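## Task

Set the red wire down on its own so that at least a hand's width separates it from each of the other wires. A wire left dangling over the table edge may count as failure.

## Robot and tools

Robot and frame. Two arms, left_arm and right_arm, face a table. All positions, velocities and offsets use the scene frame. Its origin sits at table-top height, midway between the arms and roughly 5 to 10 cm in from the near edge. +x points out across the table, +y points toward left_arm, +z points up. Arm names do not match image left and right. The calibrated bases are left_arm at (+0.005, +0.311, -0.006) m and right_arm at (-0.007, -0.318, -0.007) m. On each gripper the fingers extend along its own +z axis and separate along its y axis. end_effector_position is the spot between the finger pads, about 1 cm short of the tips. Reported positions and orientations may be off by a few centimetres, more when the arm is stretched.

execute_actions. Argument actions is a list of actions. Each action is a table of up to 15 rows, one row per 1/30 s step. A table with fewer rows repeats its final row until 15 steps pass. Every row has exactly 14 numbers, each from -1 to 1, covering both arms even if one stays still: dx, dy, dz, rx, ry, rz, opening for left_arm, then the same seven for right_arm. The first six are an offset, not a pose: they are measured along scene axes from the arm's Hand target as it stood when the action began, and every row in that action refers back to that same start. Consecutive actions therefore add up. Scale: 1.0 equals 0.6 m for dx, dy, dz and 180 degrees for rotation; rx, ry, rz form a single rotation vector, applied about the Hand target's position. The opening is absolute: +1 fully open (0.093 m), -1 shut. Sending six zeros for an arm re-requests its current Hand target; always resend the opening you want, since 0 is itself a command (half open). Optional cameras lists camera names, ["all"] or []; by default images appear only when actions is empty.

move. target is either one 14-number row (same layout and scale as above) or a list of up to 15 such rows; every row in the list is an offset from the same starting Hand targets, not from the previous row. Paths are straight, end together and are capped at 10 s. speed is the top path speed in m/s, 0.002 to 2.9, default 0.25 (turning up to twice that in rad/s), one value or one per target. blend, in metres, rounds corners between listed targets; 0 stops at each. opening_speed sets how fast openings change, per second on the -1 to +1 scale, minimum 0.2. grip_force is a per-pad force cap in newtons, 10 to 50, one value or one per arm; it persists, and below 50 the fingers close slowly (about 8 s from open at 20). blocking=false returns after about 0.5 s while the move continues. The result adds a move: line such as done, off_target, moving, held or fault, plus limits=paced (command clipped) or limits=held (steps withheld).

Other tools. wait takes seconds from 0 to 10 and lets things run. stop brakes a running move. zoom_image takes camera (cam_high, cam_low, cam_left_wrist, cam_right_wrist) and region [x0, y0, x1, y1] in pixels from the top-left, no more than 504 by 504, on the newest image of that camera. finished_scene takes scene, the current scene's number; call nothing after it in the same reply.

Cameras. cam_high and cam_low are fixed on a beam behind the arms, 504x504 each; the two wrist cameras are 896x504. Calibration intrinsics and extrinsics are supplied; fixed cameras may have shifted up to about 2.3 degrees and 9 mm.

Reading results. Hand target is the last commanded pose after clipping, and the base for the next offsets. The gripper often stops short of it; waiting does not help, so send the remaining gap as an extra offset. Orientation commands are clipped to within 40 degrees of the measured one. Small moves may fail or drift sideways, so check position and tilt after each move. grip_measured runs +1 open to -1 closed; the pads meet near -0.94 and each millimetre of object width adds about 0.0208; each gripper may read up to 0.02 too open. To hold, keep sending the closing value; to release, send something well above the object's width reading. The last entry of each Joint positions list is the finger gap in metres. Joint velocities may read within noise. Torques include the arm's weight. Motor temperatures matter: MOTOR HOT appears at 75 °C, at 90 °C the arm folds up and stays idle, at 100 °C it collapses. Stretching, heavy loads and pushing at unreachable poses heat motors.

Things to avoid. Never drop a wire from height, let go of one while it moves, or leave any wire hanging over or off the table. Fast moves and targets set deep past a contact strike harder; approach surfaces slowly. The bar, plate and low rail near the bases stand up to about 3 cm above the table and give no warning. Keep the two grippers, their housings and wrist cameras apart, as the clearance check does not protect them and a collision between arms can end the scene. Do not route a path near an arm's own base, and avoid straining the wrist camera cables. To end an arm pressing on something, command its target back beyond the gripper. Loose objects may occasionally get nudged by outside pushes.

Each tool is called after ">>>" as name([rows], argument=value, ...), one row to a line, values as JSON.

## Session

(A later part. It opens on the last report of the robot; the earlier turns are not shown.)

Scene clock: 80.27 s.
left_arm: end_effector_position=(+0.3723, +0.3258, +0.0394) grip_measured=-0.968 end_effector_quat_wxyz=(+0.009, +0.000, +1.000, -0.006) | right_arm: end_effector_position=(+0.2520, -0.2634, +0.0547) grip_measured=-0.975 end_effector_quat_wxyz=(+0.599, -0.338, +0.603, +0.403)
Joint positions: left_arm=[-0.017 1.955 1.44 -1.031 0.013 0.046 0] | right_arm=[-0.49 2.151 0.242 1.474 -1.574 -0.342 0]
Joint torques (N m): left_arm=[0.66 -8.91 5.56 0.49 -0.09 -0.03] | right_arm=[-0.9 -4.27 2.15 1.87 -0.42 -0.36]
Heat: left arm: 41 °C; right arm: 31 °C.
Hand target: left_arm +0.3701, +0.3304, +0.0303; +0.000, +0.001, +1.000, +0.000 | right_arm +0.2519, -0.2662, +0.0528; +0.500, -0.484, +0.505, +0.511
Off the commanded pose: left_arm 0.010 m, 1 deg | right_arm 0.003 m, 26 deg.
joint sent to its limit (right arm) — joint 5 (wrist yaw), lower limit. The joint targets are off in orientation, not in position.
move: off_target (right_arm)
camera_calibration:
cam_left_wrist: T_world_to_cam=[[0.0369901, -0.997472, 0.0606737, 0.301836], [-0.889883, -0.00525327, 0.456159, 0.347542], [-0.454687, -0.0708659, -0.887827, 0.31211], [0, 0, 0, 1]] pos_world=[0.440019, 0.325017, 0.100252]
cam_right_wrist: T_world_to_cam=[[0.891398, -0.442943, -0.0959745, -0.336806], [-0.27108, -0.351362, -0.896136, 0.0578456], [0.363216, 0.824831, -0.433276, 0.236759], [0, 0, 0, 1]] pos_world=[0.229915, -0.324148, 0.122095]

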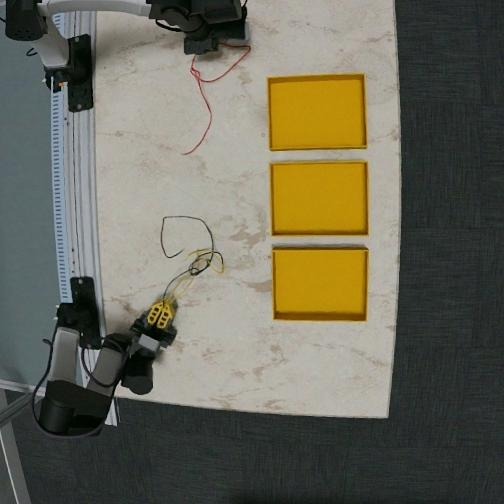

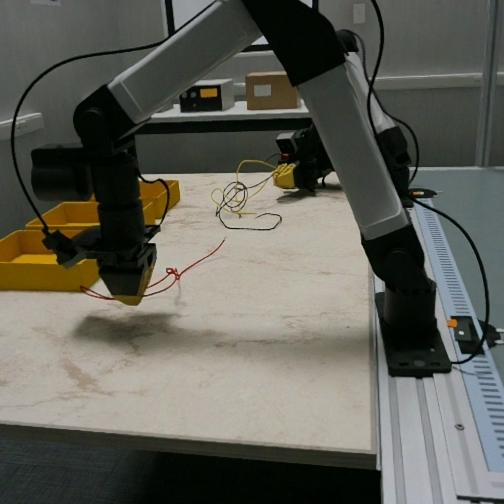

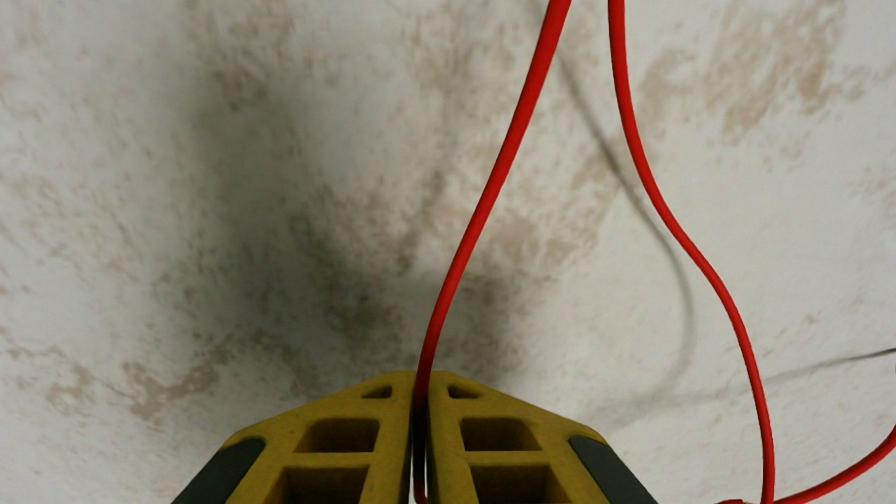

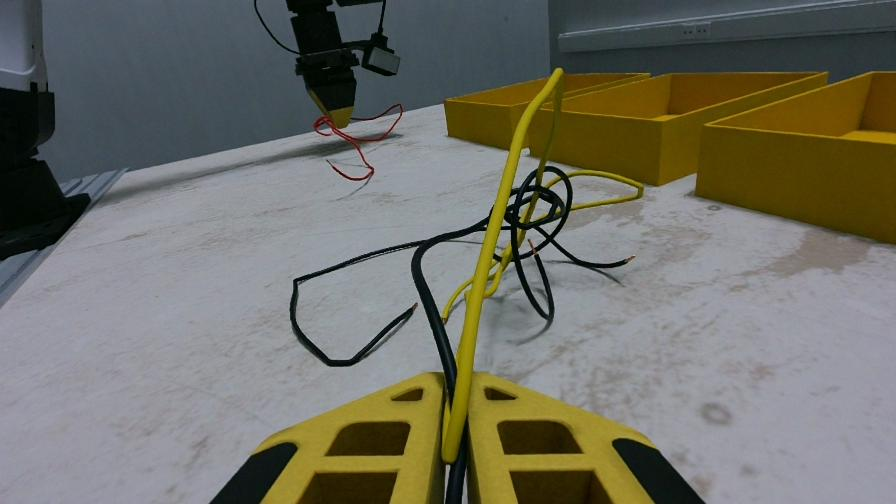

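>>> move([
  [0,0.12,-0.028,0,0,0,-1,0,0,0,0,0,0,-1],
  [0,0.12,-0.028,0,0,0,-0.6,0,0,0,0,0,0,-0.6],
  [0,0.12,0.18,0,0,0,-0.6,-0.04,-0.06,0.1,0,0,0,-0.6],
], speed=0.15, cameras=["all"])

>>> zoom_image(camera="cam_high", region=[100, 0, 300, 330])

Scene clock: 88.23 s.
left_arm: end_effector_position=(+0.3681, +0.3978, +0.1177) grip_measured=-0.603 end_effector_quat_wxyz=(-0.025, -0.001, +1.000, -0.012) | right_arm: end_effector_position=(+0.2310, -0.3015, +0.1100) grip_measured=-0.602 end_effector_quat_wxyz=(+0.642, -0.275, +0.634, +0.332)
Joint positions: left_arm=[0.177 2.012 1.834 -1.441 0.013 0.239 0.016] | right_arm=[-0.705 1.747 0.077 1.474 -1.574 -0.126 0.016]
Joint torques (N m): left_arm=[0.47 -14.86 8.55 0.11 -0.06 -0.06] | right_arm=[-0.77 -5.48 2.44 1.83 -0.24 0]
Heat: left arm: 40 °C; right arm: 32 °C.
Hand target: left_arm +0.3701, +0.4024, +0.1383; +0.000, +0.001, +1.000, +0.000 | right_arm +0.2279, -0.3021, +0.1128; +0.500, -0.484, +0.505, +0.511
Off the commanded pose: left_arm 0.021 m, 3 deg | right_arm 0.004 m, 39 deg.
joint sent to its limit (right arm) — joint 5 (wrist yaw), lower limit. The joint targets are off in orientation, not in position.
move: off_target (left_arm, right_arm); target 2's new opening was sent with right_arm's hand 0.003 m and 26 deg from that target
camera_calibration:
cam_left_wrist: T_world_to_cam=[[0.0428828, -0.996627, 0.0699732, 0.365356], [-0.85667, -0.000641812, 0.515865, 0.287526], [-0.51408, -0.0820657, -0.853807, 0.407136], [0, 0, 0, 1]] pos_world=[0.439948, 0.39772, 0.173726]
cam_right_wrist: T_world_to_cam=[[0.776481, -0.624682, -0.0827613, -0.359352], [-0.330482, -0.291878, -0.897546, 0.12013], [0.536525, 0.724279, -0.433084, 0.229352], [0, 0, 0, 1]] pos_world=[0.195678, -0.355532, 0.17741]

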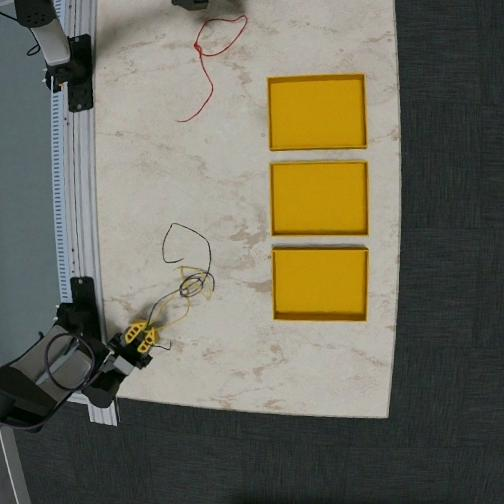

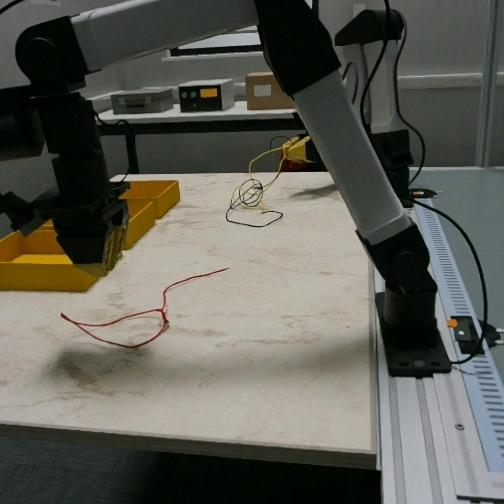

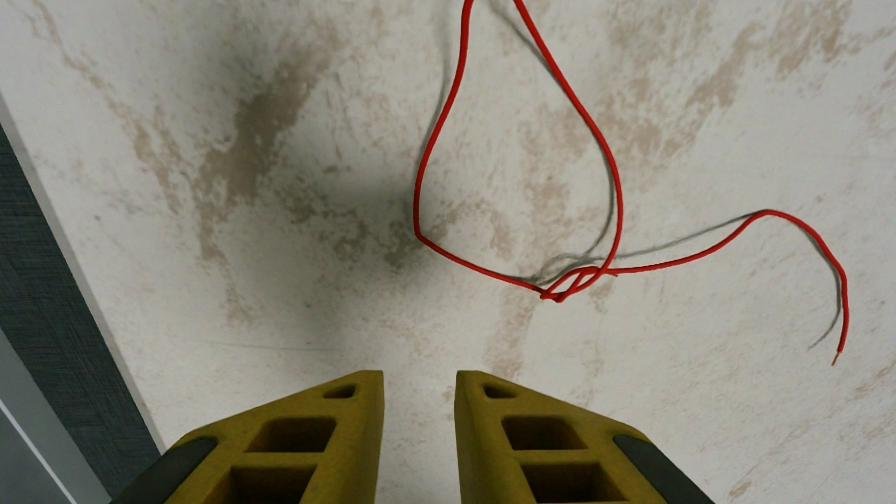

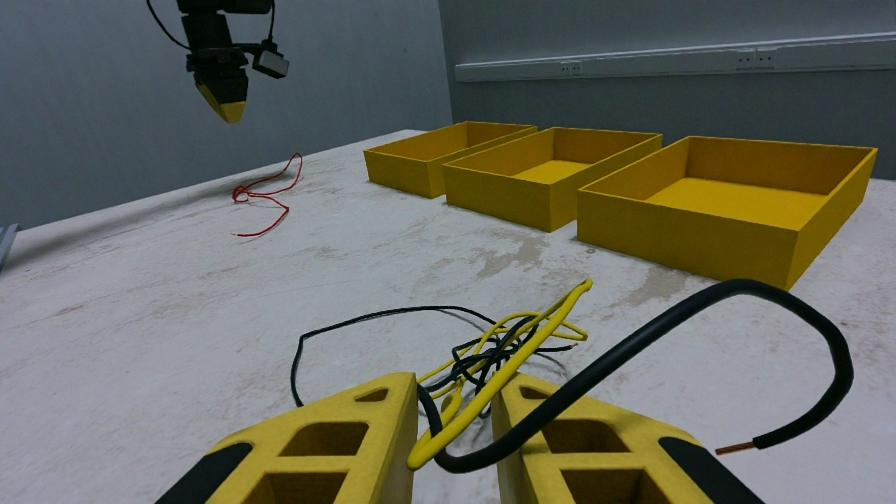

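Scaled by 1.527 from the camera's 504x504 image, which has a finer 720x720 frame.

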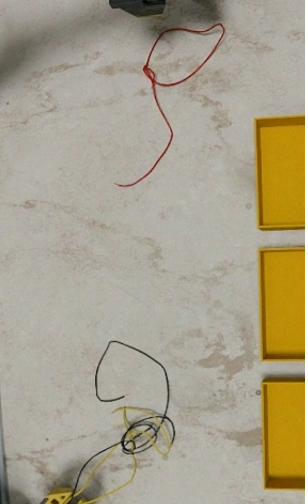

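>>> move([
  [0,0,0.05,0,0,0,-0.6,0.04,0.06,-0.11,0,0,0,-0.6],
  [0,0,0.05,0,0,0,-0.6,0.04,0.06,-0.11,0,0,0,0.2],
  [0,0,0.05,0,0,0,-0.6,-0.04,-0.03,-0.1,0,0,0,0.2],
], speed=0.12, cameras=["all"])

>>> zoom_image(camera="cam_high", region=[80, 200, 300, 420])

Scene clock: 94.70 s.
left_arm: end_effector_position=(+0.3691, +0.3980, +0.1561) grip_measured=-0.603 end_effector_quat_wxyz=(-0.012, +0.000, +1.000, -0.009) | right_arm: end_effector_position=(+0.2107, -0.3180, +0.0472) grip_measured=+0.198 end_effector_quat_wxyz=(+0.661, -0.195, +0.662, +0.293)
Joint positions: left_arm=[0.177 2.012 1.989 -1.57 0.013 0.239 0.016] | right_arm=[-0.889 2.184 0.013 1.495 -1.577 -0.55 0.055]
Joint torques (N m): left_arm=[0.5 -12.49 8.58 0.18 -0.05 -0.04] | right_arm=[-0.8 -6.86 -0.92 1.56 -0.54 -0.31]
Heat: left arm: 40 °C; right arm: 32 °C.
Hand target: left_arm +0.3701, +0.4024, +0.1683; +0.000, +0.001, +1.000, +0.000 | right_arm +0.2038, -0.3201, +0.0528; +0.538, -0.435, +0.542, +0.476
Off the commanded pose: left_arm 0.013 m, 2 deg | right_arm 0.009 m, 49 deg; orientation clipped.
joint sent to its limit (left arm) — joint 4 (wrist pitch), lower limit. The joint targets still meet the commanded pose.
joint sent to its limit (right arm) — joint 5 (wrist yaw), lower limit. The joint targets are off in position and orientation.
move: off_target (left_arm, right_arm); target 2's new opening was sent with right_arm's hand 0.004 m and 28 deg from that target; limits=paced
camera_calibration:
cam_left_wrist: T_world_to_cam=[[0.0411649, -0.997035, 0.065013, 0.364433], [-0.869192, -0.0036446, 0.494461, 0.277679], [-0.492758, -0.0768632, -0.866765, 0.432633], [0, 0, 0, 1]] pos_world=[0.439538, 0.397618, 0.213997]
cam_right_wrist: T_world_to_cam=[[0.648112, -0.747468, -0.145745, -0.368124], [-0.412221, -0.183417, -0.89243, 0.103644], [0.640331, 0.638474, -0.426997, 0.175595], [0, 0, 0, 1]] pos_world=[0.168871, -0.368264, 0.113821]

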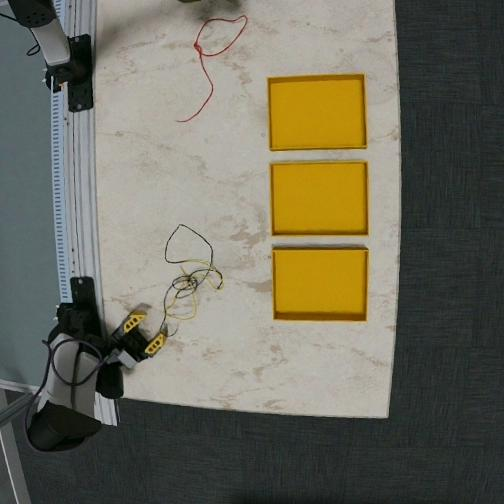

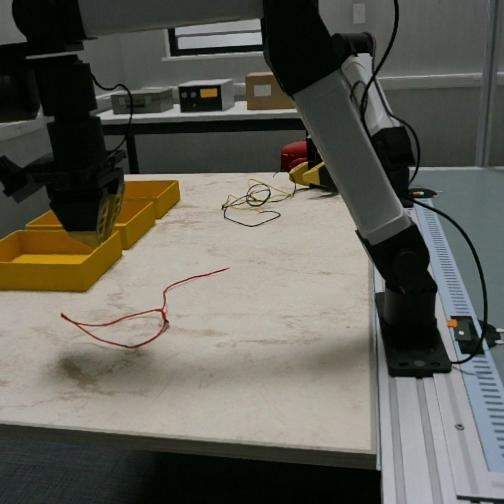

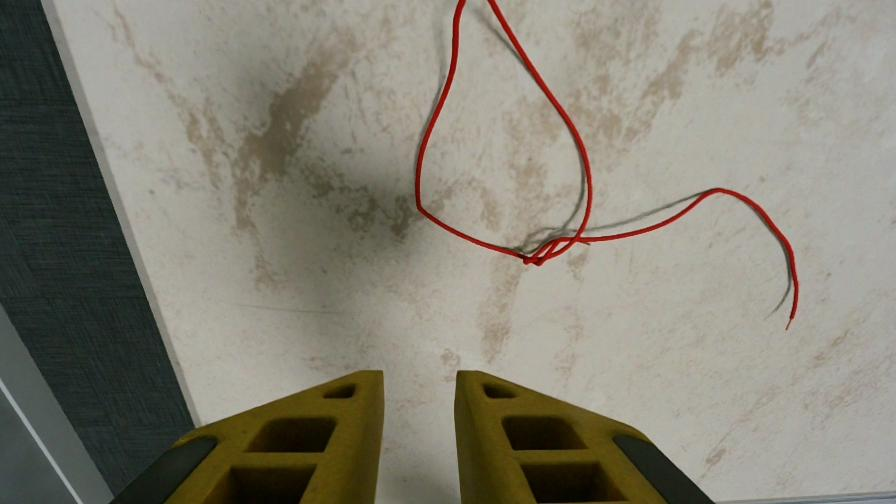

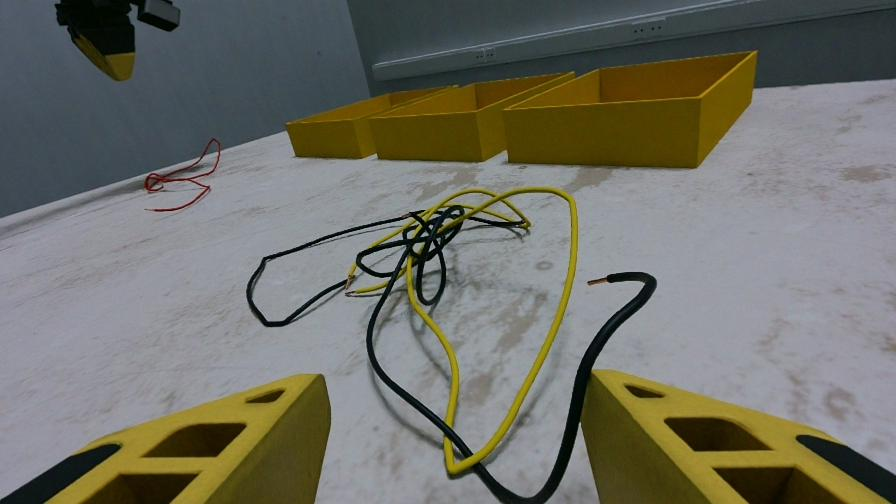

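Scaled by 2.291 from the camera's 504x504 image, which has a finer 720x720 frame.

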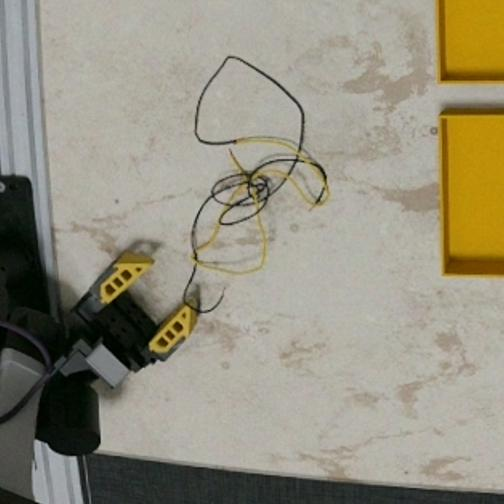

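>>> move(target=[0,0,0,0,0,0,-0.6,-0.02,-0.01,0.12,0,0,0,0.2], speed=0.15, cameras=["cam_high","cam_right_wrist"])

Scene clock: 98.83 s.
left_arm: end_effector_position=(+0.3691, +0.3980, +0.1561) grip_measured=-0.603 end_effector_quat_wxyz=(-0.012, +0.000, +1.000, -0.009) | right_arm: end_effector_position=(+0.2177, -0.3282, +0.1256) grip_measured=+0.198 end_effector_quat_wxyz=(+0.666, -0.215, +0.658, +0.280)
Joint positions: left_arm=[0.177 2.012 1.989 -1.57 0.013 0.239 0.016] | right_arm=[-0.874 1.494 0.011 1.322 -1.57 -0.084 0.055]
Joint torques (N m): left_arm=[0.55 -12.44 8.53 0.18 -0.06 -0.06] | right_arm=[-0.42 -3.97 3.84 1.53 -0.25 -0.18]
Heat: left arm: 40 °C; right arm: 31 °C.
Hand target: left_arm +0.3701, +0.4024, +0.1683; +0.000, +0.001, +1.000, +0.000 | right_arm +0.1918, -0.3261, +0.1248; +0.538, -0.435, +0.542, +0.476
Off the commanded pose: left_arm 0.013 m, 2 deg | right_arm 0.026 m, 39 deg.
joint sent to its limit (left arm) — joint 4 (wrist pitch), lower limit. The joint targets still meet the commanded pose.
joint sent to its limit (right arm) — joint 5 (wrist yaw), lower limit. The joint targets are off in position and orientation.
move: off_target (left_arm, right_arm)
camera_calibration:
cam_right_wrist: T_world_to_cam=[[0.657, -0.747677, -0.0965975, -0.377024], [-0.384401, -0.222012, -0.896073, 0.15635], [0.648527, 0.625852, -0.43327, 0.205905], [0, 0, 0, 1]] pos_world=[0.174271, -0.376047, 0.192894]
Images, in order (width x height): cam_high 504x504, cam_right_wrist 896x504.

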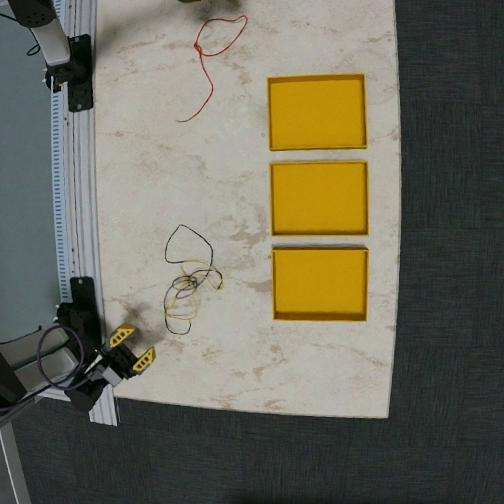

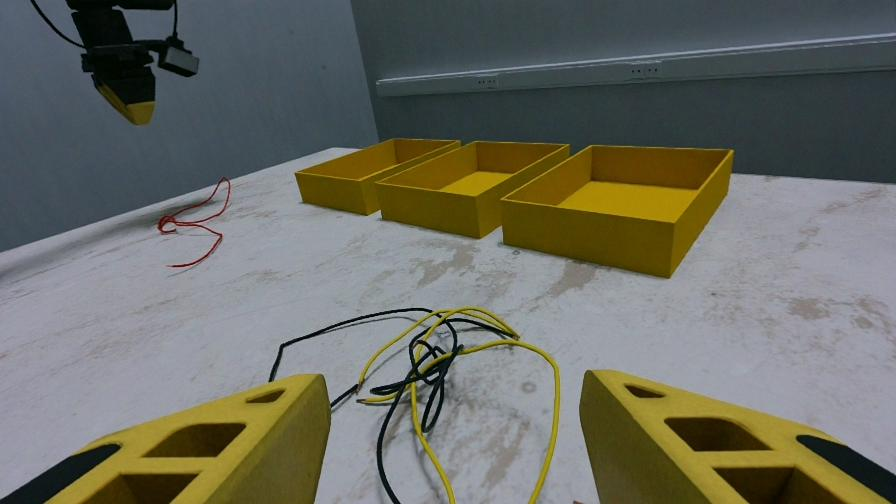

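>>> finished_scene(scene=2)

The scene is finished: the task was done.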